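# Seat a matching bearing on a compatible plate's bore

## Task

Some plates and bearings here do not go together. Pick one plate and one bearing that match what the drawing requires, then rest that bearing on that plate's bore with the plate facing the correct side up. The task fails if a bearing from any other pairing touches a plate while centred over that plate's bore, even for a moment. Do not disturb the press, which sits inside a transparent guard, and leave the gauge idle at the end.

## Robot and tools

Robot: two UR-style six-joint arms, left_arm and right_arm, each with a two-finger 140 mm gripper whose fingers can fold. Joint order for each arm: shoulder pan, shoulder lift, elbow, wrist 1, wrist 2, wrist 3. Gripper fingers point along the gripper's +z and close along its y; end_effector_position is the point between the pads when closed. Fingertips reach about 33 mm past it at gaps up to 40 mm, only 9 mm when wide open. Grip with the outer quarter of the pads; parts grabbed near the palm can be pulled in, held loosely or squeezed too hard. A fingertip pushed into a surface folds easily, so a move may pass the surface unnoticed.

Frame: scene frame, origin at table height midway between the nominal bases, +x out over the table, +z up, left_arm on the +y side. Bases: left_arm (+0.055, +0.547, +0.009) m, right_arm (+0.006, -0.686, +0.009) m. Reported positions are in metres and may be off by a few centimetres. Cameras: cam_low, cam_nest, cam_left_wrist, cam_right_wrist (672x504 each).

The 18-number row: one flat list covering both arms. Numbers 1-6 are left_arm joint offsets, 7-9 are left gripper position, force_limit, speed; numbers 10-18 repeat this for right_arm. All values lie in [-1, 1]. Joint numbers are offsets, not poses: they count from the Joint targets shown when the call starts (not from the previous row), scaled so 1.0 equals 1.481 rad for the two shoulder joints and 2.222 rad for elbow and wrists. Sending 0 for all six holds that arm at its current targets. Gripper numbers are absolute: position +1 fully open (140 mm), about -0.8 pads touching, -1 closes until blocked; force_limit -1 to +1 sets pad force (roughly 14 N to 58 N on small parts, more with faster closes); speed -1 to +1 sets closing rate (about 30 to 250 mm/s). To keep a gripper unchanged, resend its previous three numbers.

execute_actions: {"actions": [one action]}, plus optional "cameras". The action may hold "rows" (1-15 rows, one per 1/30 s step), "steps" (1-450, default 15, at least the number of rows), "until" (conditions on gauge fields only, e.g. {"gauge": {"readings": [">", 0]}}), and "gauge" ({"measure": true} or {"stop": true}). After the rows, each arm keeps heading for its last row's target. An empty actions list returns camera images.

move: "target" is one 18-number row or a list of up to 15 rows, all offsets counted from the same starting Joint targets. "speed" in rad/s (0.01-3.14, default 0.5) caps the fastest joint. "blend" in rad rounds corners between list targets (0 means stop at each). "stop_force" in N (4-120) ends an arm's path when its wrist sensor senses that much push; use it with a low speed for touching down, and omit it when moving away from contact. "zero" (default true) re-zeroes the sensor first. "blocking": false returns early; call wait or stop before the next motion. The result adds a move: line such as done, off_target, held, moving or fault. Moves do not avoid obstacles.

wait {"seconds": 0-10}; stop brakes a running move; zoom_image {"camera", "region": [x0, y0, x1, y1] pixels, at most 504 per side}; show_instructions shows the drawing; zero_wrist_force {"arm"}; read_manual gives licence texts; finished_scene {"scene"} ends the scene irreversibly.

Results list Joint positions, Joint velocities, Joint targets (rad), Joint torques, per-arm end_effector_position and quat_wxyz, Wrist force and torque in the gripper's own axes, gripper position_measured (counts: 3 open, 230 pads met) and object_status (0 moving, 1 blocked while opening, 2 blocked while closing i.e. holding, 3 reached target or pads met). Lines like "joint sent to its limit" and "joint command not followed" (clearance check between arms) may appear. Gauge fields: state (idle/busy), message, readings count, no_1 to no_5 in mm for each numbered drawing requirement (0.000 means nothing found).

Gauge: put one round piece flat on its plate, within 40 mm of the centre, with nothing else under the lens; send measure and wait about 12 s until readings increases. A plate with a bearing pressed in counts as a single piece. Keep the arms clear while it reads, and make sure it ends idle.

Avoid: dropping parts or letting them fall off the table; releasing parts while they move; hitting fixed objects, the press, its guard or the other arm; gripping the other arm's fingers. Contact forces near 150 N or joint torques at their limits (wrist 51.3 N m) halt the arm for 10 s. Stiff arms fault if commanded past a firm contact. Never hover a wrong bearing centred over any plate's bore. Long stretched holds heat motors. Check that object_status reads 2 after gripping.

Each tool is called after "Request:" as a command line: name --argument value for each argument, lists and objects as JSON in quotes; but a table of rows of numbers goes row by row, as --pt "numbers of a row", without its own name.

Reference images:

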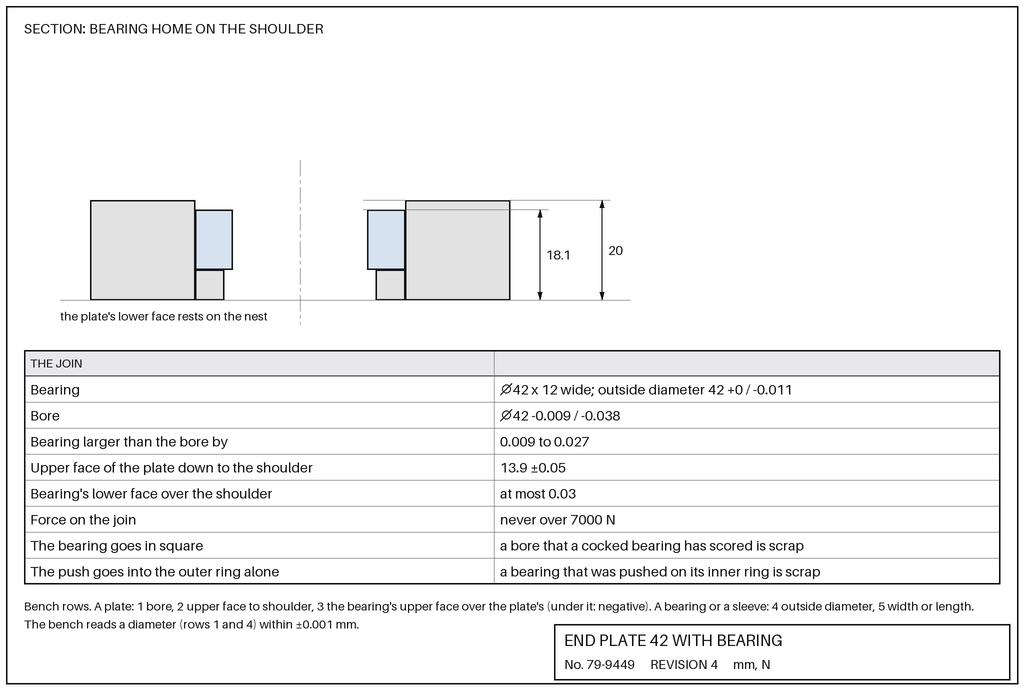

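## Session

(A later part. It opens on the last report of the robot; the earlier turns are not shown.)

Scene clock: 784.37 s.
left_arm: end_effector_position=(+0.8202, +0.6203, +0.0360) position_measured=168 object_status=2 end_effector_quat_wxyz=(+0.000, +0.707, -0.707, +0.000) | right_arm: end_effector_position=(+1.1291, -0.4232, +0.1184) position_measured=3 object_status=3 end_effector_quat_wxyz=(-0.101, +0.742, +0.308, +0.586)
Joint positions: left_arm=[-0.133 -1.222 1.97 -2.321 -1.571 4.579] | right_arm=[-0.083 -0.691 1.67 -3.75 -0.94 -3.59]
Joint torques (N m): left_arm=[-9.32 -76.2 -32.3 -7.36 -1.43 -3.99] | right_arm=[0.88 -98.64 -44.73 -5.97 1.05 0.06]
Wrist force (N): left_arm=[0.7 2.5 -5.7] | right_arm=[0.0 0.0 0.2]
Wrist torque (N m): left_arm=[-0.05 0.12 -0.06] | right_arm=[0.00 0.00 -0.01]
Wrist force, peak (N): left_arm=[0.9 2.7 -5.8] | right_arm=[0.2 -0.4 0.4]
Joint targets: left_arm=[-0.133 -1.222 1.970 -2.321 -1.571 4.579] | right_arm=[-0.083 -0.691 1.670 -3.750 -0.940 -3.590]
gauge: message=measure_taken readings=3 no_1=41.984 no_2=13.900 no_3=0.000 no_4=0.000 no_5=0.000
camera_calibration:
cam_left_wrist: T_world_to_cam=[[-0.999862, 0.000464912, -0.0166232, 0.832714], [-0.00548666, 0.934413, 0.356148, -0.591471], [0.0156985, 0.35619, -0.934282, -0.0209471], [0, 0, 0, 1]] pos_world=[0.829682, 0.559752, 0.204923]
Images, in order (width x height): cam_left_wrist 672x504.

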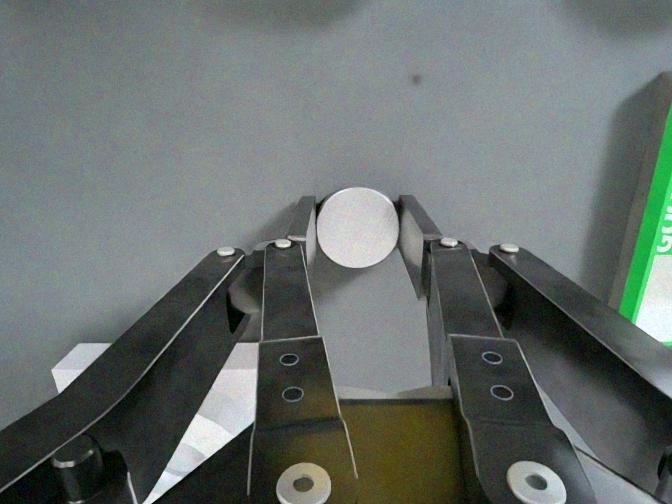

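Request:
move --pt "0 -0.048 -0.0195 0.052 0 0 -1 -0.5 -1 0 0 0 0 0 0 1 1 1" --pt "0.1082 0.0559 -0.1339 0.0974 0 0.0717 -1 -0.5 -1 0 0 0 0 0 0 1 1 1" --speed 0.3 --blend 0.01 --cameras '["cam_left_wrist"]'

Request:
zoom_image --camera "cam_left_wrist" --region '[260, 110, 460, 290]'

Scene clock: 801.33 s.
left_arm: end_effector_position=(+0.9182, +0.7446, +0.1146) position_measured=168 object_status=2 end_effector_quat_wxyz=(+0.000, +0.707, -0.707, +0.000) | right_arm: end_effector_position=(+1.1291, -0.4232, +0.1184) position_measured=3 object_status=3 end_effector_quat_wxyz=(-0.101, +0.742, +0.308, +0.586)
Joint positions: left_arm=[0.027 -1.139 1.673 -2.104 -1.571 4.739] | right_arm=[-0.083 -0.691 1.67 -3.75 -0.94 -3.59]
Joint torques (N m): left_arm=[16.65 -73.77 -48.15 -2.93 -2.84 3.69] | right_arm=[0.13 -97.85 -44.2 -6.04 0.94 0.25]
Wrist force (N): left_arm=[0.3 0.9 0.8] | right_arm=[0.1 0.2 0.2]
Wrist torque (N m): left_arm=[-0.05 0.35 -0.28] | right_arm=[0.04 -0.03 -0.01]
Wrist force, peak (N): left_arm=[0.8 2.8 -5.8] | right_arm=[0.4 -0.3 0.4]
Joint targets: left_arm=[0.027 -1.139 1.673 -2.104 -1.571 4.739] | right_arm=[-0.083 -0.691 1.670 -3.750 -0.940 -3.590]
gauge: message=measure_taken readings=3 no_1=41.984 no_2=13.900 no_3=0.000 no_4=0.000 no_5=0.000
move: done
camera_calibration:
cam_left_wrist: T_world_to_cam=[[-0.99989, -0.000428648, -0.0148235, 0.932371], [-0.0056832, 0.934343, 0.356331, -0.734987], [0.0136975, 0.356376, -0.934242, 0.00835022], [0, 0, 0, 1]] pos_world=[0.927977, 0.684154, 0.283521]
Images, in order (width x height): cam_left_wrist 672x504.

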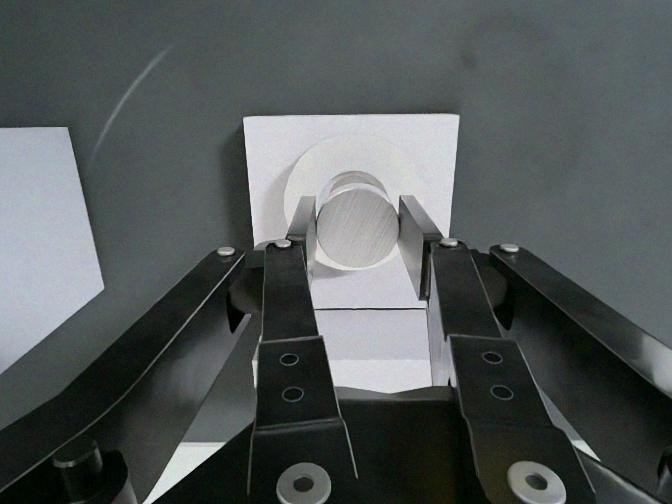

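Scaled by 2.520 from the camera's 672x504 image, which has a finer 960x720 frame.

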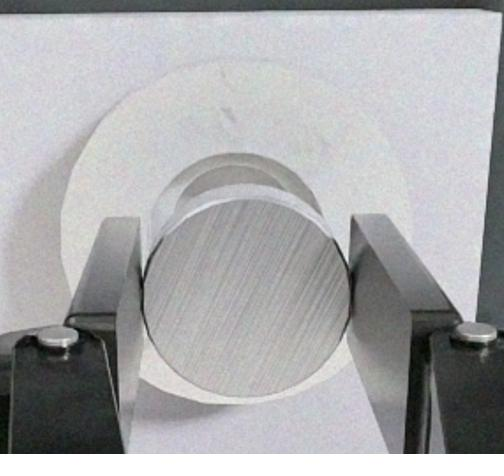

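Request:
move --target '[0,0.023,0.0122,-0.0279,0,0,-1,-0.5,-1,0,0,0,0,0,0,1,1,1]' --speed 0.02 --stop_force 4

Request:
execute_actions --actions '[{"rows":[[0,0,0,0,0,0,0.1,-1,-1,0,0,0,0,0,0,1,1,1]],"steps":50}]' --cameras '["cam_low","cam_left_wrist"]'

Request:
zoom_image --camera "cam_low" --region '[590, 270, 672, 340]'

Request:
zoom_image --camera "cam_left_wrist" --region '[260, 110, 460, 290]'

Scene clock: 830.63 s.
left_arm: end_effector_position=(+0.9187, +0.7447, +0.0801) position_measured=168 object_status=2 end_effector_quat_wxyz=(+0.000, +0.707, -0.707, +0.000) | right_arm: end_effector_position=(+1.1291, -0.4232, +0.1184) position_measured=3 object_status=3 end_effector_quat_wxyz=(-0.101, +0.742, +0.308, +0.586)
Joint positions: left_arm=[0.027 -1.108 1.697 -2.16 -1.571 4.739] | right_arm=[-0.083 -0.691 1.67 -3.75 -0.94 -3.59]
Joint torques (N m): left_arm=[16.27 -102.26 -47 -3.73 3.92 3.71] | right_arm=[1.12 -97.5 -44.87 -6.01 0.47 0.16]
Wrist force (N): left_arm=[0.3 0.5 1.1] | right_arm=[0.2 -0.1 0.3]
Wrist torque (N m): left_arm=[-0.08 0.35 -0.25] | right_arm=[-0.03 -0.06 -0.02]
Wrist force, peak (N): left_arm=[6.1 1.4 -3.9] | right_arm=[0.3 -0.4 0.5]
Joint targets: left_arm=[0.027 -1.108 1.697 -2.160 -1.571 4.739] | right_arm=[-0.083 -0.691 1.670 -3.750 -0.940 -3.590]
gauge: message=measure_taken readings=3 no_1=41.984 no_2=13.900 no_3=0.000 no_4=0.000 no_5=0.000
move: contact (left_arm)

Scene clock: 832.50 s.
left_arm: end_effector_position=(+0.9187, +0.7447, +0.0801) position_measured=117 object_status=3 end_effector_quat_wxyz=(+0.000, +0.707, -0.707, +0.000) | right_arm: end_effector_position=(+1.1291, -0.4232, +0.1184) position_measured=3 object_status=3 end_effector_quat_wxyz=(-0.101, +0.742, +0.308, +0.586)
Joint positions: left_arm=[0.027 -1.108 1.697 -2.16 -1.571 4.739] | right_arm=[-0.083 -0.691 1.67 -3.75 -0.94 -3.59]
Joint torques (N m): left_arm=[14.34 -97.62 -42.92 -6.68 3.88 3.56] | right_arm=[-1.45 -97.46 -44.76 -6.1 0.59 0.04]
Wrist force (N): left_arm=[0.5 0.8 0.4] | right_arm=[0.1 0.1 0.0]
Wrist torque (N m): left_arm=[-0.03 0.29 -0.25] | right_arm=[0.02 -0.02 -0.01]
Wrist force, peak (N): left_arm=[0.6 0.8 1.6] | right_arm=[0.0 0.1 0.6]
Joint targets: left_arm=[0.027 -1.108 1.697 -2.160 -1.571 4.739] | right_arm=[-0.083 -0.691 1.670 -3.750 -0.940 -3.590]
gauge: message=measure_taken readings=3 no_1=41.984 no_2=13.900 no_3=0.000 no_4=0.000 no_5=0.000
camera_calibration:
cam_left_wrist: T_world_to_cam=[[-0.999877, -0.000426037, -0.0156777, 0.932461], [-0.00598512, 0.934344, 0.356322, -0.722504], [0.0144966, 0.356372, -0.934232, -0.0246635], [0, 0, 0, 1]] pos_world=[0.92838, 0.684254, 0.249022]
Images, in order (width x height): cam_low 672x504, cam_left_wrist 672x504.

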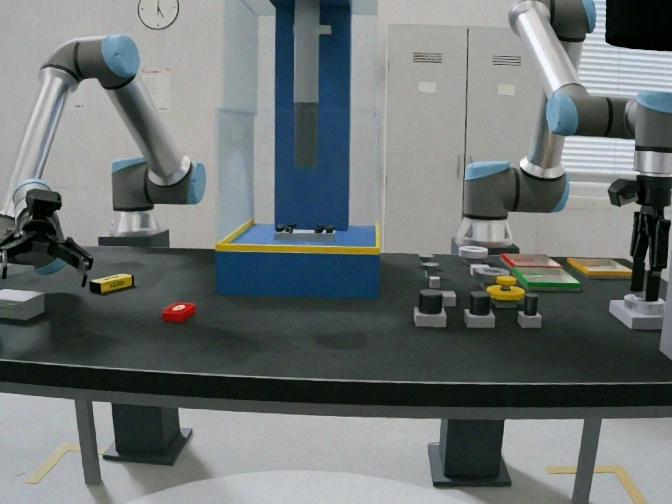

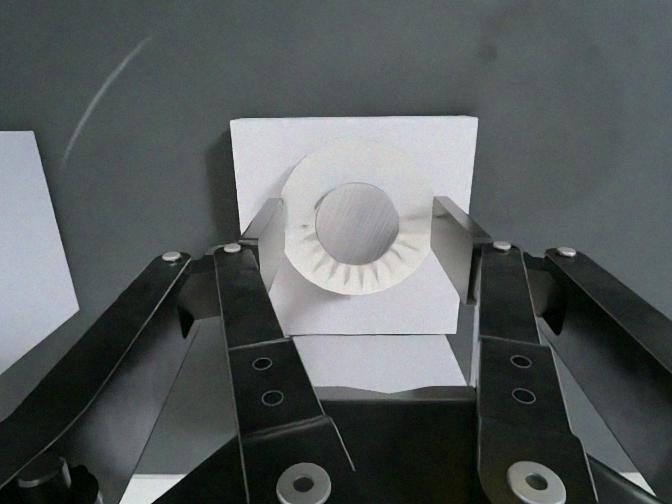

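Scaled by 6.146 from the camera's 672x504 image, which has a finer 960x720 frame.

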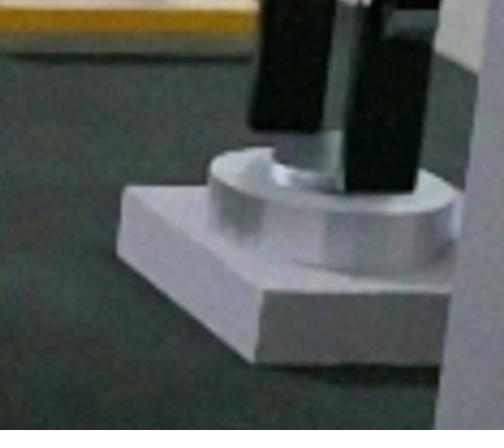

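Scaled by 2.520 from the camera's 672x504 image, which has a finer 960x720 frame.

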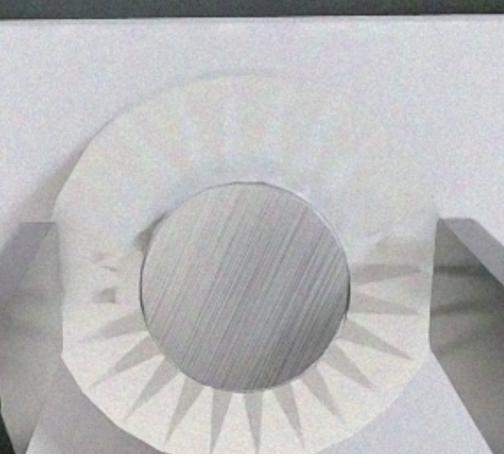

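Request:
execute_actions --actions '[{"rows":[[0,0,0,0,0,0,-1,-1,-1,0,0,0,0,0,0,1,1,1]],"steps":60}]'

Request:
move --pt "0 -0.0208 -0.0108 0.025 0 0 -1 -1 -1 0 0 0 0 0 0 1 1 1" --pt "-0.1082 -0.1247 0.1034 -0.02 0 -0.072 -1 -1 -1 0 0 0 0 0 0 1 1 1" --pt "-0.1082 -0.0768 0.1229 -0.0721 0 -0.072 -1 -1 -1 0 0 0 0 0 0 1 1 1" --speed '[0.1,0.4,0.05]' --blend 0.01

Request:
execute_actions --actions '[{"rows":[[0,0,0,0,0,0,0.1,-1,-0.9,0,0,0,0,0,0,1,1,1]],"steps":55}]'

Request:
execute_actions --actions '[{"rows":[[0,0,0,0,0,0,-1,-0.5,-1,0,0,0,0,0,0,1,1,1]],"steps":70}]' --cameras '["cam_left_wrist"]'

Request:
zoom_image --camera "cam_left_wrist" --region '[260, 110, 460, 290]'

Scene clock: 886.57 s.
left_arm: end_effector_position=(+0.9187, +0.7447, +0.0801) position_measured=168 object_status=2 end_effector_quat_wxyz=(+0.000, +0.707, -0.707, +0.000) | right_arm: end_effector_position=(+1.1291, -0.4232, +0.1184) position_measured=3 object_status=3 end_effector_quat_wxyz=(-0.101, +0.742, +0.308, +0.586)
Joint positions: left_arm=[0.027 -1.108 1.697 -2.16 -1.571 4.739] | right_arm=[-0.083 -0.691 1.67 -3.75 -0.94 -3.59]
Joint torques (N m): left_arm=[12.97 -82.83 -35.87 -6.55 3.65 3.5] | right_arm=[-0.49 -97.43 -43.72 -6.08 0.66 0.35]
Wrist force (N): left_arm=[1.1 1.6 -1.4] | right_arm=[0.2 0.1 0.2]
Wrist torque (N m): left_arm=[-0.02 0.28 -0.25] | right_arm=[0.02 -0.05 -0.01]
Wrist force, peak (N): left_arm=[0.9 2.0 -2.2] | right_arm=[-0.1 -0.1 0.8]
Joint targets: left_arm=[0.027 -1.108 1.697 -2.160 -1.571 4.739] | right_arm=[-0.083 -0.691 1.670 -3.750 -0.940 -3.590]
gauge: message=measure_taken readings=3 no_1=41.984 no_2=13.900 no_3=0.000 no_4=0.000 no_5=0.000

Scene clock: 890.47 s.
left_arm: end_effector_position=(+0.8202, +0.6203, +0.0364) position_measured=168 object_status=2 end_effector_quat_wxyz=(+0.000, +0.707, -0.707, +0.000) | right_arm: end_effector_position=(+1.1291, -0.4232, +0.1184) position_measured=3 object_status=3 end_effector_quat_wxyz=(-0.101, +0.742, +0.308, +0.586)
Joint positions: left_arm=[-0.133 -1.222 1.97 -2.32 -1.571 4.579] | right_arm=[-0.083 -0.691 1.67 -3.75 -0.94 -3.59]
Joint torques (N m): left_arm=[-15.24 -56.54 -27.86 -7.99 1.74 -4.18] | right_arm=[-1.05 -99.84 -43.51 -6.12 0.61 0.09]
Wrist force (N): left_arm=[1.0 2.4 -5.1] | right_arm=[0.2 0.2 0.1]
Wrist torque (N m): left_arm=[0.13 0.10 -0.06] | right_arm=[0.04 -0.05 -0.02]
Wrist force, peak (N): left_arm=[1.0 2.6 -5.9] | right_arm=[0.5 -0.1 0.4]
Joint targets: left_arm=[-0.133 -1.222 1.970 -2.320 -1.571 4.579] | right_arm=[-0.083 -0.691 1.670 -3.750 -0.940 -3.590]
gauge: message=measure_taken readings=3 no_1=41.984 no_2=13.900 no_3=0.000 no_4=0.000 no_5=0.000
move: done

Scene clock: 892.50 s.
left_arm: end_effector_position=(+0.8202, +0.6203, +0.0363) position_measured=117 object_status=3 end_effector_quat_wxyz=(+0.000, +0.707, -0.707, +0.000) | right_arm: end_effector_position=(+1.1291, -0.4232, +0.1184) position_measured=3 object_status=3 end_effector_quat_wxyz=(-0.101, +0.742, +0.308, +0.586)
Joint positions: left_arm=[-0.133 -1.222 1.97 -2.32 -1.571 4.579] | right_arm=[-0.083 -0.691 1.67 -3.75 -0.94 -3.59]
Joint torques (N m): left_arm=[-13.33 -71.09 -39.74 -8.34 0.93 -4.23] | right_arm=[-0.96 -96.81 -44.52 -5.95 0.55 0.21]
Wrist force (N): left_arm=[1.1 0.8 0.0] | right_arm=[0.0 -0.3 0.4]
Wrist torque (N m): left_arm=[0.02 0.09 -0.06] | right_arm=[-0.07 0.01 -0.01]
Wrist force, peak (N): left_arm=[0.8 2.3 -5.3] | right_arm=[0.5 -0.2 0.4]
Joint targets: left_arm=[-0.133 -1.222 1.970 -2.320 -1.571 4.579] | right_arm=[-0.083 -0.691 1.670 -3.750 -0.940 -3.590]
gauge: message=measure_taken readings=3 no_1=41.984 no_2=13.900 no_3=0.000 no_4=0.000 no_5=0.000

Scene clock: 895.03 s.
left_arm: end_effector_position=(+0.8202, +0.6203, +0.0363) position_measured=168 object_status=2 end_effector_quat_wxyz=(+0.000, +0.707, -0.707, +0.000) | right_arm: end_effector_position=(+1.1291, -0.4232, +0.1184) position_measured=3 object_status=3 end_effector_quat_wxyz=(-0.101, +0.742, +0.308, +0.586)
Joint positions: left_arm=[-0.133 -1.222 1.97 -2.32 -1.571 4.579] | right_arm=[-0.083 -0.691 1.67 -3.75 -0.94 -3.59]
Joint torques (N m): left_arm=[-13.16 -80.41 -33.32 -6.39 -0.27 -3.94] | right_arm=[0.72 -98.87 -43.89 -6.03 0.91 -0.01]
Wrist force (N): left_arm=[0.9 3.7 -8.4] | right_arm=[0.0 -0.1 0.0]
Wrist torque (N m): left_arm=[-0.02 0.12 -0.06] | right_arm=[-0.03 -0.01 -0.02]
Wrist force, peak (N): left_arm=[0.9 4.0 -9.7] | right_arm=[0.6 -0.2 0.3]
Joint targets: left_arm=[-0.133 -1.222 1.970 -2.320 -1.571 4.579] | right_arm=[-0.083 -0.691 1.670 -3.750 -0.940 -3.590]
gauge: message=measure_taken readings=3 no_1=41.984 no_2=13.900 no_3=0.000 no_4=0.000 no_5=0.000
camera_calibration:
cam_left_wrist: T_world_to_cam=[[-0.999863, -0.000202368, -0.0165549, 0.833081], [-0.00608581, 0.934412, 0.356141, -0.591208], [0.015397, 0.356193, -0.934286, -0.02036], [0, 0, 0, 1]] pos_world=[0.829683, 0.559853, 0.205323]
Images, in order (width x height): cam_left_wrist 672x504.

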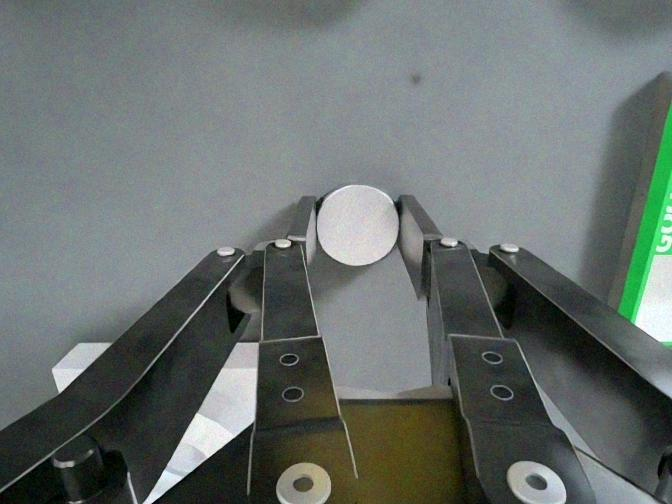

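Scaled by 2.520 from the camera's 672x504 image, which has a finer 960x720 frame.

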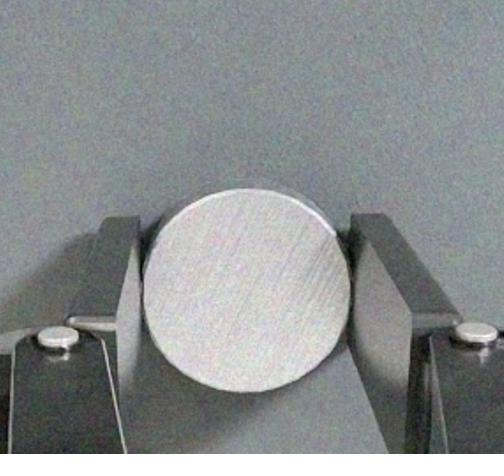

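Request:
move --pt "0 -0.0479 -0.0195 0.0519 0 0 -1 -0.5 -1 0 0 0 0 0 0 1 1 1" --pt "0.1087 0.0561 -0.1339 0.0971 0 0.072 -1 -0.5 -1 0 0 0 0 0 0 1 1 1" --speed 0.3 --blend 0.01 --cameras '["cam_left_wrist"]'

Request:
zoom_image --camera "cam_left_wrist" --region '[260, 110, 460, 290]'

Request:
move --target '[0,0.023,0.0122,-0.0279,0,0,-1,-0.5,-1,0,0,0,0,0,0,1,1,1]' --speed 0.015 --stop_force 4 --cameras '["cam_left_wrist"]'

Request:
zoom_image --camera "cam_left_wrist" --region '[260, 110, 460, 290]'

Scene clock: 916.70 s.
left_arm: end_effector_position=(+0.9182, +0.7452, +0.1148) position_measured=168 object_status=2 end_effector_quat_wxyz=(+0.000, +0.708, -0.707, +0.000) | right_arm: end_effector_position=(+1.1291, -0.4232, +0.1184) position_measured=3 object_status=3 end_effector_quat_wxyz=(-0.101, +0.742, +0.308, +0.586)
Joint positions: left_arm=[0.028 -1.139 1.673 -2.104 -1.571 4.739] | right_arm=[-0.083 -0.691 1.67 -3.75 -0.94 -3.59]
Joint torques (N m): left_arm=[14.57 -75.24 -48.7 -2.84 -2.83 3.5] | right_arm=[0 -96.37 -43.67 -6.21 0.68 0.16]
Wrist force (N): left_arm=[0.3 1.1 0.8] | right_arm=[0.3 0.2 0.2]
Wrist torque (N m): left_arm=[0.00 0.36 -0.27] | right_arm=[0.04 -0.05 -0.01]
Wrist force, peak (N): left_arm=[1.0 4.2 -9.5] | right_arm=[0.0 -0.1 0.7]
Joint targets: left_arm=[0.028 -1.139 1.672 -2.104 -1.571 4.739] | right_arm=[-0.083 -0.691 1.670 -3.750 -0.940 -3.590]
gauge: message=measure_taken readings=3 no_1=41.984 no_2=13.900 no_3=0.000 no_4=0.000 no_5=0.000
move: done
camera_calibration:
cam_left_wrist: T_world_to_cam=[[-0.999883, -0.00123488, -0.0152355, 0.933039], [-0.00658326, 0.934341, 0.356318, -0.734781], [0.0137952, 0.356377, -0.93424, 0.00823129], [0, 0, 0, 1]] pos_world=[0.927979, 0.684755, 0.283721]
Images, in order (width x height): cam_left_wrist 672x504.

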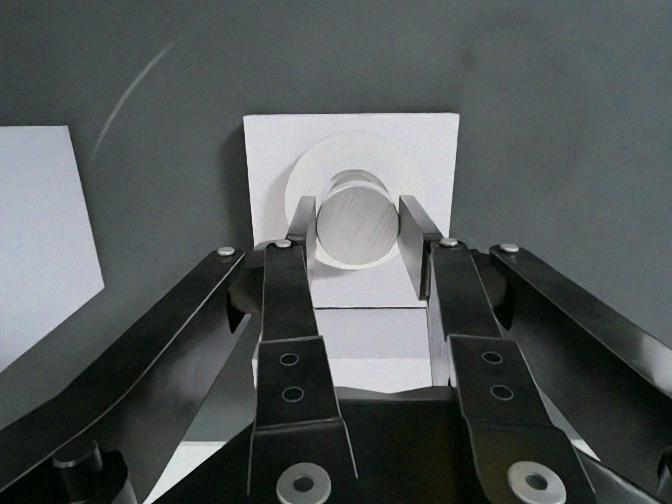

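Scaled by 2.520 from the camera's 672x504 image, which has a finer 960x720 frame.

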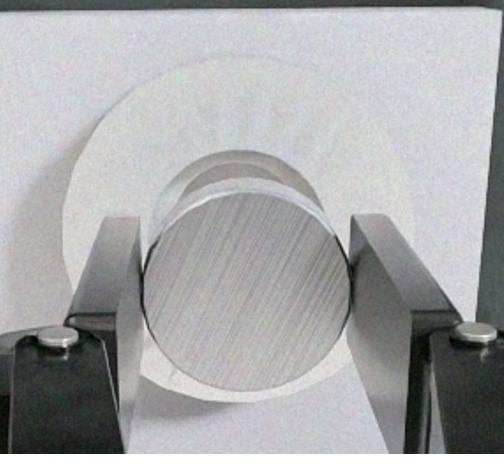

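Scene clock: 921.63 s.
left_arm: end_effector_position=(+0.9187, +0.7453, +0.0810) position_measured=168 object_status=2 end_effector_quat_wxyz=(+0.000, +0.708, -0.707, +0.000) | right_arm: end_effector_position=(+1.1291, -0.4232, +0.1184) position_measured=3 object_status=3 end_effector_quat_wxyz=(-0.101, +0.742, +0.308, +0.586)
Joint positions: left_arm=[0.028 -1.109 1.696 -2.159 -1.571 4.739] | right_arm=[-0.083 -0.691 1.67 -3.75 -0.94 -3.59]
Joint torques (N m): left_arm=[8.75 -102.49 -46.79 -3.17 -3 3.53] | right_arm=[-2.18 -98.55 -44.16 -6.12 0.84 0.36]
Wrist force (N): left_arm=[0.6 0.8 0.9] | right_arm=[0.1 -0.3 0.4]
Wrist torque (N m): left_arm=[-0.03 0.27 -0.25] | right_arm=[-0.07 -0.02 -0.01]
Wrist force, peak (N): left_arm=[0.0 5.7 -7.6] | right_arm=[0.5 0.2 0.6]
Joint targets: left_arm=[0.028 -1.109 1.696 -2.159 -1.571 4.739] | right_arm=[-0.083 -0.691 1.670 -3.750 -0.940 -3.590]
gauge: message=measure_taken readings=3 no_1=41.984 no_2=13.900 no_3=0.000 no_4=0.000 no_5=0.000
move: contact (left_arm)
camera_calibration:
cam_left_wrist: T_world_to_cam=[[-0.999873, -0.00120954, -0.0158673, 0.933058], [-0.00678469, 0.934342, 0.356312, -0.72264], [0.0143945, 0.356374, -0.934232, -0.0239431], [0, 0, 0, 1]] pos_world=[0.928381, 0.684855, 0.249922]
Images, in order (width x height): cam_left_wrist 672x504.

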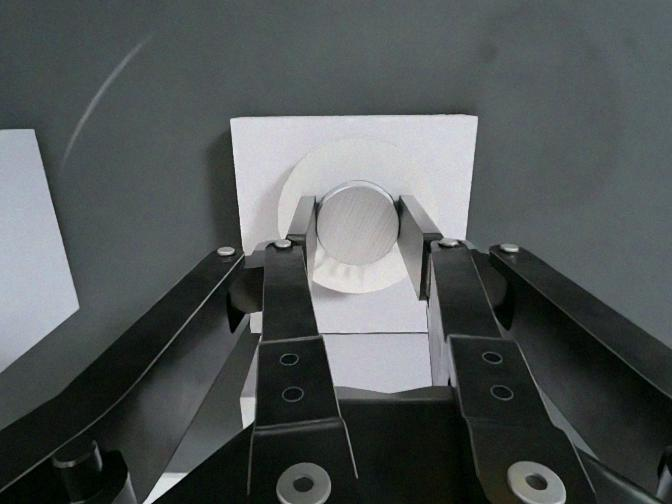

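Scaled by 2.520 from the camera's 672x504 image, which has a finer 960x720 frame.

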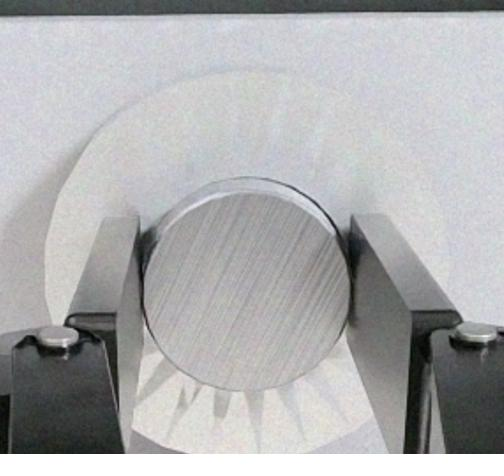

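Request:
execute_actions --actions '[{"rows":[[0,0,0,0,0,0,0.1,-1,-1,0,0,0,0,0,0,1,1,1]],"steps":50}]' --cameras '["cam_low","cam_left_wrist"]'

Request:
zoom_image --camera "cam_low" --region '[590, 270, 672, 340]'

Request:
zoom_image --camera "cam_left_wrist" --region '[260, 110, 460, 290]'

Scene clock: 932.70 s.
left_arm: end_effector_position=(+0.9187, +0.7453, +0.0810) position_measured=117 object_status=3 end_effector_quat_wxyz=(+0.000, +0.708, -0.707, +0.000) | right_arm: end_effector_position=(+1.1291, -0.4232, +0.1184) position_measured=3 object_status=3 end_effector_quat_wxyz=(-0.101, +0.742, +0.308, +0.586)
Joint positions: left_arm=[0.028 -1.109 1.696 -2.159 -1.571 4.739] | right_arm=[-0.083 -0.691 1.67 -3.75 -0.94 -3.59]
Joint torques (N m): left_arm=[-9.68 -98.66 -43.49 -5.44 -2.83 3.56] | right_arm=[2.66 -98.44 -43.77 -5.89 0.83 0.09]
Wrist force (N): left_arm=[0.4 0.9 0.5] | right_arm=[0.0 0.0 0.2]
Wrist torque (N m): left_arm=[-0.01 0.33 -0.25] | right_arm=[-0.01 -0.01 -0.01]
Wrist force, peak (N): left_arm=[0.7 1.1 1.3] | right_arm=[0.1 0.3 0.6]
Joint targets: left_arm=[0.028 -1.109 1.696 -2.159 -1.571 4.739] | right_arm=[-0.083 -0.691 1.670 -3.750 -0.940 -3.590]
gauge: message=measure_taken readings=3 no_1=41.984 no_2=13.900 no_3=0.000 no_4=0.000 no_5=0.000
camera_calibration:
cam_left_wrist: T_world_to_cam=[[-0.999873, -0.00120954, -0.0158673, 0.933058], [-0.00678469, 0.934342, 0.356312, -0.72264], [0.0143945, 0.356374, -0.934232, -0.0239431], [0, 0, 0, 1]] pos_world=[0.928381, 0.684855, 0.249922]
Images, in order (width x height): cam_low 672x504, cam_left_wrist 672x504.

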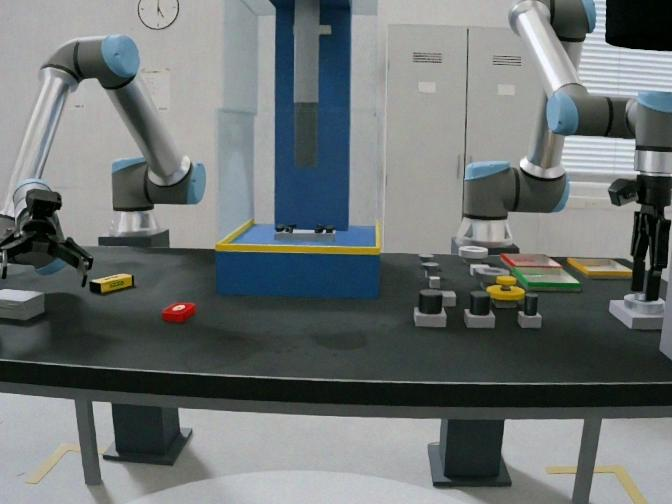

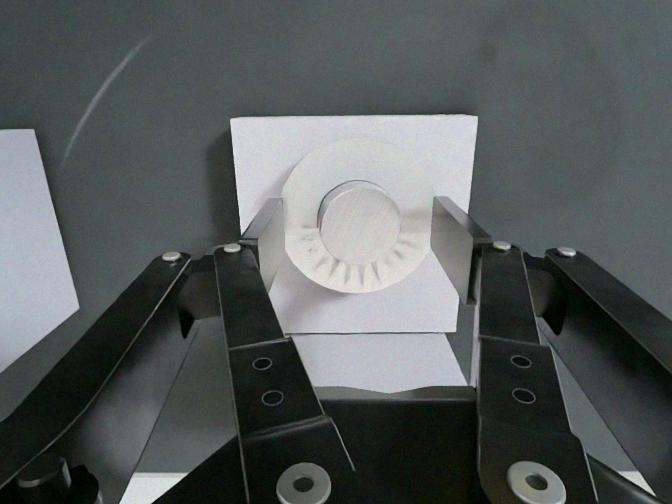

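Scaled by 6.146 from the camera's 672x504 image, which has a finer 960x720 frame.

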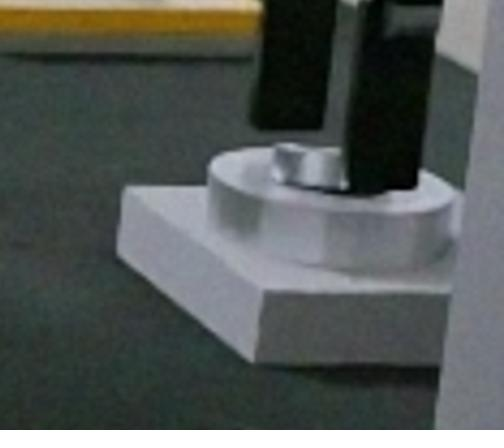

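Scaled by 2.520 from the camera's 672x504 image, which has a finer 960x720 frame.

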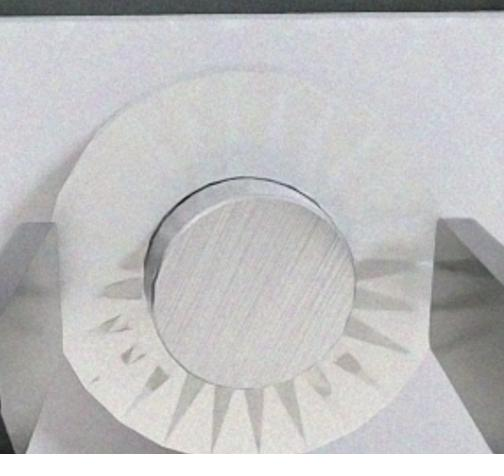

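Request:
execute_actions --actions '[{"rows":[[0,0,0,0,0,0,-1,-1,-1,0,0,0,0,0,0,1,1,1]],"steps":60}]'

Request:
move --pt "0 -0.0203 -0.0108 0.0248 0 0 -1 -1 -1 0 0 0 0 0 0 1 1 1" --pt "-0.1087 -0.124 0.1038 -0.0204 0 -0.072 -1 -1 -1 0 0 0 0 0 0 1 1 1" --pt "-0.1087 -0.0761 0.1233 -0.0725 0 -0.072 -1 -1 -1 0 0 0 0 0 0 1 1 1" --speed '[0.1,0.4,0.05]' --blend 0.01

Request:
execute_actions --actions '[{"rows":[[0,0,0,0,0,0,0.1,-1,-0.9,0,0,0,0,0,0,1,1,1]],"steps":55}]'

Request:
execute_actions --actions '[{"rows":[[0,0,0,0,0,0,-1,-0.5,-1,0,0,0,0,0,0,1,1,1]],"steps":70}]' --cameras '["cam_left_wrist"]'

Request:
zoom_image --camera "cam_left_wrist" --region '[260, 110, 460, 290]'

Scene clock: 951.87 s.
left_arm: end_effector_position=(+0.9187, +0.7453, +0.0810) position_measured=167 object_status=2 end_effector_quat_wxyz=(+0.000, +0.708, -0.707, +0.000) | right_arm: end_effector_position=(+1.1291, -0.4232, +0.1184) position_measured=3 object_status=3 end_effector_quat_wxyz=(-0.101, +0.742, +0.308, +0.586)
Joint positions: left_arm=[0.028 -1.109 1.696 -2.159 -1.571 4.739] | right_arm=[-0.083 -0.691 1.67 -3.75 -0.94 -3.59]
Joint torques (N m): left_arm=[-8.18 -82.36 -36.19 -6.68 -3.01 3.42] | right_arm=[0.82 -98.05 -43.17 -6.04 0.66 0.26]
Wrist force (N): left_arm=[0.8 4.4 -2.9] | right_arm=[0.2 -0.1 0.2]
Wrist torque (N m): left_arm=[-0.09 0.28 -0.27] | right_arm=[-0.02 -0.04 -0.01]
Wrist force, peak (N): left_arm=[0.5 4.7 -3.3] | right_arm=[0.3 0.1 0.7]
Joint targets: left_arm=[0.028 -1.109 1.696 -2.159 -1.571 4.739] | right_arm=[-0.083 -0.691 1.670 -3.750 -0.940 -3.590]
gauge: message=measure_taken readings=3 no_1=41.984 no_2=13.900 no_3=0.000 no_4=0.000 no_5=0.000

Scene clock: 955.77 s.
left_arm: end_effector_position=(+0.8199, +0.6203, +0.0360) position_measured=167 object_status=2 end_effector_quat_wxyz=(+0.000, +0.707, -0.707, +0.000) | right_arm: end_effector_position=(+1.1291, -0.4232, +0.1184) position_measured=3 object_status=3 end_effector_quat_wxyz=(-0.101, +0.742, +0.308, +0.586)
Joint positions: left_arm=[-0.133 -1.222 1.97 -2.32 -1.571 4.579] | right_arm=[-0.083 -0.691 1.67 -3.75 -0.94 -3.59]
Joint torques (N m): left_arm=[-13.09 -58.93 -28.3 -7.73 -2.92 -4.25] | right_arm=[-1.78 -98.36 -44.3 -6.21 0.7 0.37]
Wrist force (N): left_arm=[0.8 0.3 -2.0] | right_arm=[0.3 0.0 0.0]
Wrist torque (N m): left_arm=[0.00 0.17 -0.06] | right_arm=[0.00 -0.06 -0.01]
Wrist force, peak (N): left_arm=[1.5 -0.6 -5.2] | right_arm=[0.3 0.0 0.7]
Joint targets: left_arm=[-0.133 -1.222 1.970 -2.320 -1.571 4.579] | right_arm=[-0.083 -0.691 1.670 -3.750 -0.940 -3.590]
gauge: message=measure_taken readings=3 no_1=41.984 no_2=13.900 no_3=0.000 no_4=0.000 no_5=0.000
move: done

Scene clock: 957.80 s.
left_arm: end_effector_position=(+0.8199, +0.6203, +0.0359) position_measured=117 object_status=3 end_effector_quat_wxyz=(+0.000, +0.707, -0.707, +0.000) | right_arm: end_effector_position=(+1.1291, -0.4232, +0.1184) position_measured=3 object_status=3 end_effector_quat_wxyz=(-0.101, +0.742, +0.308, +0.586)
Joint positions: left_arm=[-0.133 -1.222 1.97 -2.32 -1.571 4.579] | right_arm=[-0.083 -0.691 1.67 -3.75 -0.94 -3.59]
Joint torques (N m): left_arm=[-8.7 -62.72 -36.9 -8.1 -2.78 -4.02] | right_arm=[-1.02 -99.51 -44.29 -5.92 0.88 0.21]
Wrist force (N): left_arm=[1.2 0.9 0.0] | right_arm=[0.6 0.1 0.4]
Wrist torque (N m): left_arm=[0.05 0.08 -0.06] | right_arm=[0.01 -0.15 -0.02]
Wrist force, peak (N): left_arm=[1.3 0.0 -2.1] | right_arm=[0.6 0.1 0.4]
Joint targets: left_arm=[-0.133 -1.222 1.970 -2.320 -1.571 4.579] | right_arm=[-0.083 -0.691 1.670 -3.750 -0.940 -3.590]
gauge: message=measure_taken readings=3 no_1=41.984 no_2=13.900 no_3=0.000 no_4=0.000 no_5=0.000

Scene clock: 960.33 s.
left_arm: end_effector_position=(+0.8199, +0.6203, +0.0359) position_measured=168 object_status=2 end_effector_quat_wxyz=(+0.000, +0.707, -0.707, +0.000) | right_arm: end_effector_position=(+1.1291, -0.4232, +0.1184) position_measured=3 object_status=3 end_effector_quat_wxyz=(-0.101, +0.742, +0.308, +0.586)
Joint positions: left_arm=[-0.133 -1.222 1.97 -2.32 -1.571 4.579] | right_arm=[-0.083 -0.691 1.67 -3.75 -0.94 -3.59]
Joint torques (N m): left_arm=[-1.41 -67.5 -35.31 -5.29 -2.77 -3.81] | right_arm=[-0.34 -101.05 -43.29 -6.36 0.8 0.35]
Wrist force (N): left_arm=[1.0 4.2 -10.1] | right_arm=[0.1 0.1 0.3]
Wrist torque (N m): left_arm=[-0.04 0.09 -0.06] | right_arm=[0.02 -0.01 -0.01]
Wrist force, peak (N): left_arm=[1.0 4.1 -10.5] | right_arm=[0.6 -0.1 0.1]
Joint targets: left_arm=[-0.133 -1.222 1.970 -2.320 -1.571 4.579] | right_arm=[-0.083 -0.691 1.670 -3.750 -0.940 -3.590]
gauge: message=measure_taken readings=3 no_1=41.984 no_2=13.900 no_3=0.000 no_4=0.000 no_5=0.000
camera_calibration:
cam_left_wrist: T_world_to_cam=[[-0.999875, -0.000169284, -0.0157942, 0.832706], [-0.00578538, 0.934378, 0.356237, -0.591281], [0.0146975, 0.356283, -0.934262, -0.0203003], [0, 0, 0, 1]] pos_world=[0.82948, 0.559853, 0.204822]
Images, in order (width x height): cam_left_wrist 672x504.

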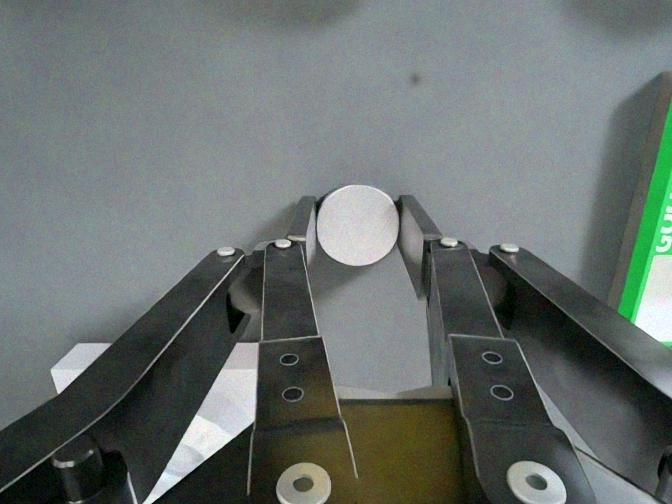

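Scaled by 2.520 from the camera's 672x504 image, which has a finer 960x720 frame.

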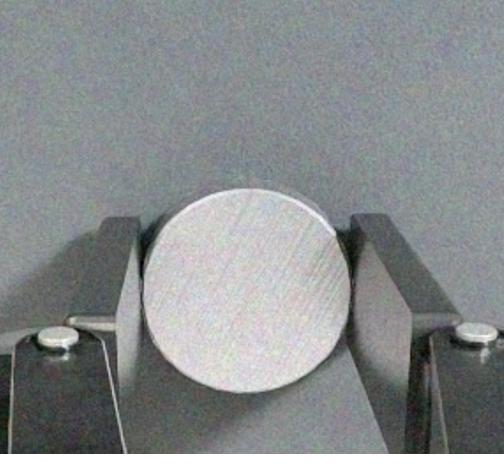

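Request:
move --pt "0 -0.0479 -0.0195 0.0519 0 0 -1 -0.5 -1 0 0 0 0 0 0 1 1 1" --pt "0.1088 0.0556 -0.1334 0.0969 0 0.072 -1 -0.5 -1 0 0 0 0 0 0 1 1 1" --speed 0.3 --blend 0.01

Request:
move --target '[0,0.023,0.0122,-0.0279,0,0,-1,-0.5,-1,0,0,0,0,0,0,1,1,1]' --speed 0.015 --stop_force 4 --cameras '["cam_left_wrist"]'

Request:
zoom_image --camera "cam_left_wrist" --region '[260, 110, 460, 290]'

Scene clock: 992.07 s.
left_arm: end_effector_position=(+0.9174, +0.7453, +0.1144) position_measured=168 object_status=2 end_effector_quat_wxyz=(+0.000, +0.708, -0.706, +0.000) | right_arm: end_effector_position=(+1.1291, -0.4232, +0.1184) position_measured=3 object_status=3 end_effector_quat_wxyz=(-0.101, +0.742, +0.308, +0.586)
Joint positions: left_arm=[0.028 -1.139 1.674 -2.104 -1.571 4.739] | right_arm=[-0.083 -0.691 1.67 -3.75 -0.94 -3.59]
Joint torques (N m): left_arm=[16.8 -73.92 -48.54 -3.27 -2.89 3.72] | right_arm=[-1.68 -99.5 -44.3 -5.84 0.81 0.58]
Wrist force (N): left_arm=[0.0 0.9 0.8] | right_arm=[0.2 0.0 0.3]
Wrist torque (N m): left_arm=[-0.04 0.41 -0.28] | right_arm=[0.01 -0.06 -0.02]
Wrist force, peak (N): left_arm=[1.0 4.4 -10.6] | right_arm=[0.3 0.1 0.8]
Joint targets: left_arm=[0.028 -1.139 1.674 -2.104 -1.571 4.739] | right_arm=[-0.083 -0.691 1.670 -3.750 -0.940 -3.590]
gauge: message=measure_taken readings=3 no_1=41.984 no_2=13.900 no_3=0.000 no_4=0.000 no_5=0.000
move: done

Scene clock: 997.00 s.
left_arm: end_effector_position=(+0.9179, +0.7454, +0.0811) position_measured=168 object_status=2 end_effector_quat_wxyz=(+0.000, +0.708, -0.706, +0.000) | right_arm: end_effector_position=(+1.1291, -0.4232, +0.1184) position_measured=3 object_status=3 end_effector_quat_wxyz=(-0.101, +0.742, +0.308, +0.586)
Joint positions: left_arm=[0.028 -1.11 1.697 -2.158 -1.571 4.739] | right_arm=[-0.083 -0.691 1.67 -3.75 -0.94 -3.59]
Joint torques (N m): left_arm=[10.78 -102.32 -46.62 -5.68 -2.77 3.56] | right_arm=[-1.16 -98.29 -43.94 -5.99 0.74 0.44]
Wrist force (N): left_arm=[0.4 0.8 1.0] | right_arm=[0.3 -0.4 0.3]
Wrist torque (N m): left_arm=[-0.04 0.31 -0.25] | right_arm=[-0.09 -0.07 -0.02]
Wrist force, peak (N): left_arm=[0.7 4.2 -9.5] | right_arm=[0.2 0.0 0.6]
Joint targets: left_arm=[0.028 -1.110 1.697 -2.158 -1.571 4.739] | right_arm=[-0.083 -0.691 1.670 -3.750 -0.940 -3.590]
gauge: message=measure_taken readings=3 no_1=41.984 no_2=13.900 no_3=0.000 no_4=0.000 no_5=0.000
move: contact (left_arm)
camera_calibration:
cam_left_wrist: T_world_to_cam=[[-0.999884, -0.00136378, -0.0151774, 0.9323], [-0.00668299, 0.934341, 0.356318, -0.722869], [0.0136949, 0.356378, -0.934242, -0.023227], [0, 0, 0, 1]] pos_world=[0.927679, 0.684955, 0.250021]
Images, in order (width x height): cam_left_wrist 672x504.

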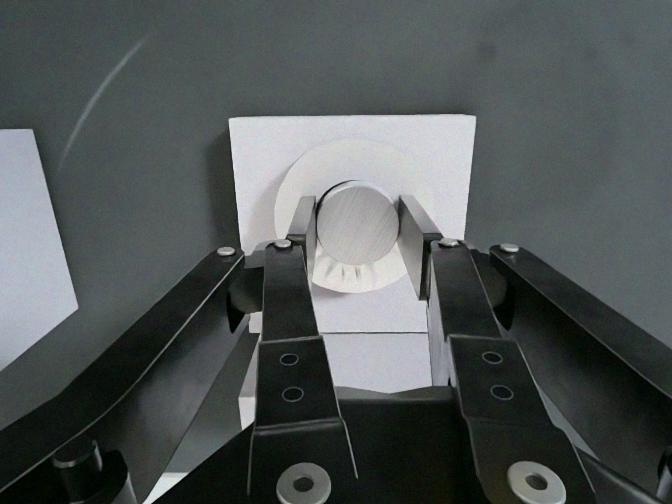

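Scaled by 2.520 from the camera's 672x504 image, which has a finer 960x720 frame.

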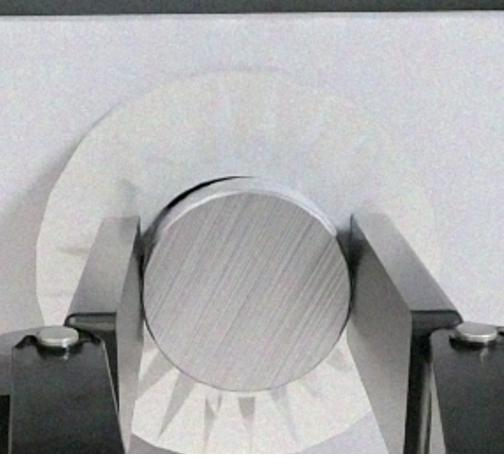

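Request:
move --target '[0,-0.0024,-0.0019,0.0034,0,0,-1,-0.5,-1,0,0,0,0,0,0,1,1,1]' --speed 0.02

Request:
move --target '[0,0.005,0.0027,-0.0062,0,0,-1,-0.5,-1,0,0,0,0,0,0,1,1,1]' --speed 0.015 --stop_force 4 --cameras '["cam_left_wrist"]'

Request:
zoom_image --camera "cam_left_wrist" --region '[260, 110, 460, 290]'

Scene clock: 1015.13 s.
left_arm: end_effector_position=(+0.9185, +0.7454, +0.0857) position_measured=168 object_status=2 end_effector_quat_wxyz=(+0.000, +0.708, -0.706, +0.000) | right_arm: end_effector_position=(+1.1291, -0.4232, +0.1184) position_measured=3 object_status=3 end_effector_quat_wxyz=(-0.101, +0.742, +0.308, +0.586)
Joint positions: left_arm=[0.028 -1.113 1.693 -2.151 -1.571 4.739] | right_arm=[-0.083 -0.691 1.67 -3.75 -0.94 -3.59]
Joint torques (N m): left_arm=[-8.17 -101.17 -47.26 -3.17 -2.96 3.26] | right_arm=[-0.03 -97.92 -44.04 -6.08 0.79 0.26]
Wrist force (N): left_arm=[0.7 0.7 1.0] | right_arm=[-0.1 0.1 0.2]
Wrist torque (N m): left_arm=[-0.06 0.26 -0.25] | right_arm=[0.01 0.03 -0.02]
Wrist force, peak (N): left_arm=[0.7 1.1 1.3] | right_arm=[0.6 -0.1 0.5]
Joint targets: left_arm=[0.028 -1.114 1.693 -2.150 -1.571 4.739] | right_arm=[-0.083 -0.691 1.670 -3.750 -0.940 -3.590]
gauge: message=measure_taken readings=3 no_1=41.984 no_2=13.900 no_3=0.000 no_4=0.000 no_5=0.000
move: done

Scene clock: 1017.07 s.
left_arm: end_effector_position=(+0.9185, +0.7454, +0.0806) position_measured=168 object_status=2 end_effector_quat_wxyz=(+0.000, +0.708, -0.706, +0.000) | right_arm: end_effector_position=(+1.1291, -0.4232, +0.1184) position_measured=3 object_status=3 end_effector_quat_wxyz=(-0.101, +0.742, +0.308, +0.586)
Joint positions: left_arm=[0.028 -1.109 1.697 -2.159 -1.571 4.739] | right_arm=[-0.083 -0.691 1.67 -3.75 -0.94 -3.59]
Joint torques (N m): left_arm=[-8.67 -102.35 -46.12 -3.89 -2.91 3.24] | right_arm=[1.5 -99.22 -44.24 -5.82 0.67 0.43]
Wrist force (N): left_arm=[0.6 -0.3 1.0] | right_arm=[-0.2 0.0 0.5]
Wrist torque (N m): left_arm=[-0.01 0.35 -0.26] | right_arm=[0.00 0.03 -0.01]
Wrist force, peak (N): left_arm=[-0.4 -1.0 -7.7] | right_arm=[0.6 0.0 0.6]
Joint targets: left_arm=[0.028 -1.109 1.697 -2.159 -1.571 4.739] | right_arm=[-0.083 -0.691 1.670 -3.750 -0.940 -3.590]
gauge: message=measure_taken readings=3 no_1=41.984 no_2=13.900 no_3=0.000 no_4=0.000 no_5=0.000
move: contact (left_arm)
camera_calibration:
cam_left_wrist: T_world_to_cam=[[-0.999876, -0.00137384, -0.0157157, 0.932928], [-0.00688418, 0.934342, 0.356312, -0.7225], [0.0141943, 0.356376, -0.934235, -0.0241642], [0, 0, 0, 1]] pos_world=[0.928181, 0.684955, 0.249522]
Images, in order (width x height): cam_left_wrist 672x504.

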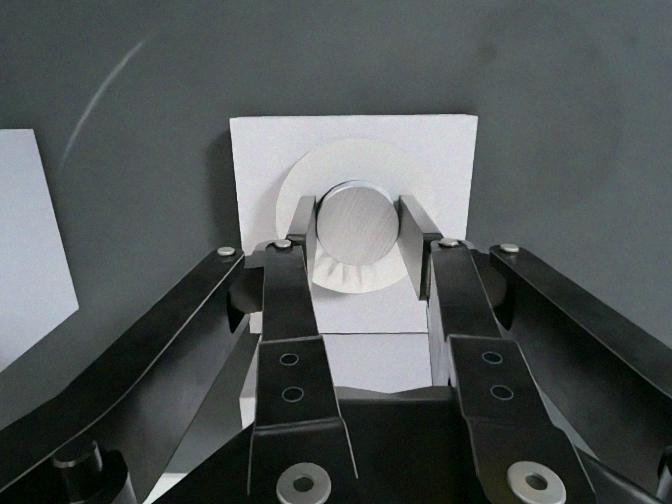

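Scaled by 2.520 from the camera's 672x504 image, which has a finer 960x720 frame.

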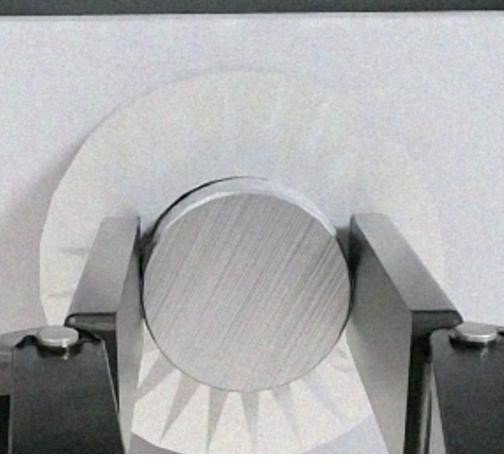

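Request:
execute_actions --actions '[{"rows":[[0,0,0,0,0,0,0.1,-1,-1,0,0,0,0,0,0,1,1,1]],"steps":50}]' --cameras '["cam_low","cam_left_wrist"]'

Request:
zoom_image --camera "cam_low" --region '[590, 270, 672, 340]'

Request:
zoom_image --camera "cam_left_wrist" --region '[260, 110, 460, 290]'

Scene clock: 1040.73 s.
left_arm: end_effector_position=(+0.9185, +0.7454, +0.0806) position_measured=117 object_status=3 end_effector_quat_wxyz=(+0.000, +0.708, -0.706, +0.000) | right_arm: end_effector_position=(+1.1291, -0.4232, +0.1184) position_measured=3 object_status=3 end_effector_quat_wxyz=(-0.101, +0.742, +0.308, +0.586)
Joint positions: left_arm=[0.028 -1.109 1.697 -2.159 -1.571 4.739] | right_arm=[-0.083 -0.691 1.67 -3.75 -0.94 -3.59]
Joint torques (N m): left_arm=[-5.87 -102.05 -45.2 -6.5 -2.9 3.83] | right_arm=[1.61 -98.36 -42.87 -6 0.83 0.24]
Wrist force (N): left_arm=[0.4 0.7 0.4] | right_arm=[0.3 -0.1 0.3]
Wrist torque (N m): left_arm=[-0.05 0.33 -0.25] | right_arm=[-0.03 -0.07 -0.02]
Wrist force, peak (N): left_arm=[0.8 -0.3 1.4] | right_arm=[0.4 0.0 0.7]
Joint targets: left_arm=[0.028 -1.109 1.697 -2.159 -1.571 4.739] | right_arm=[-0.083 -0.691 1.670 -3.750 -0.940 -3.590]
gauge: message=measure_taken readings=3 no_1=41.984 no_2=13.900 no_3=0.000 no_4=0.000 no_5=0.000
camera_calibration:
cam_left_wrist: T_world_to_cam=[[-0.999876, -0.00137384, -0.0157157, 0.932928], [-0.00688418, 0.934342, 0.356312, -0.7225], [0.0141943, 0.356376, -0.934235, -0.0241642], [0, 0, 0, 1]] pos_world=[0.928181, 0.684955, 0.249522]
Images, in order (width x height): cam_low 672x504, cam_left_wrist 672x504.

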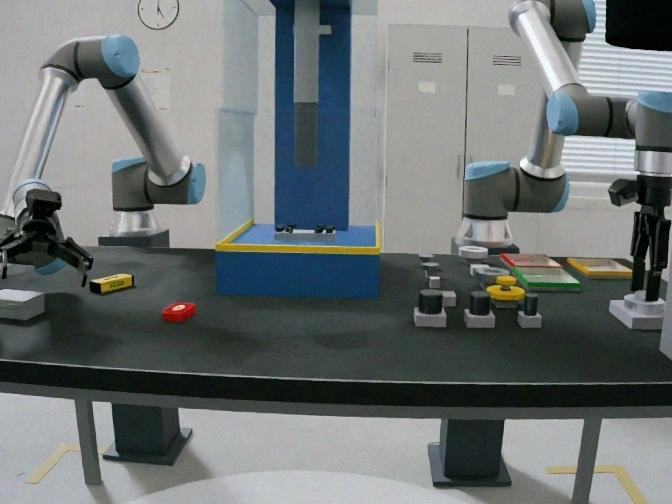

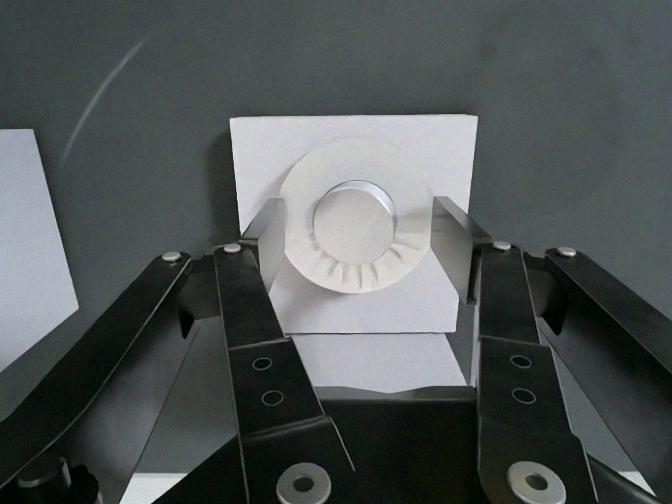

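Scaled by 6.146 from the camera's 672x504 image, which has a finer 960x720 frame.

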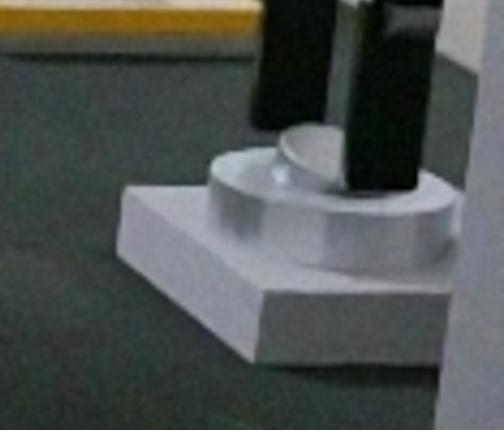

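Scaled by 2.520 from the camera's 672x504 image, which has a finer 960x720 frame.

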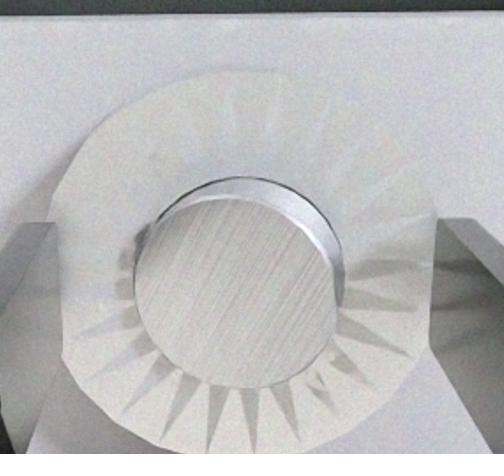

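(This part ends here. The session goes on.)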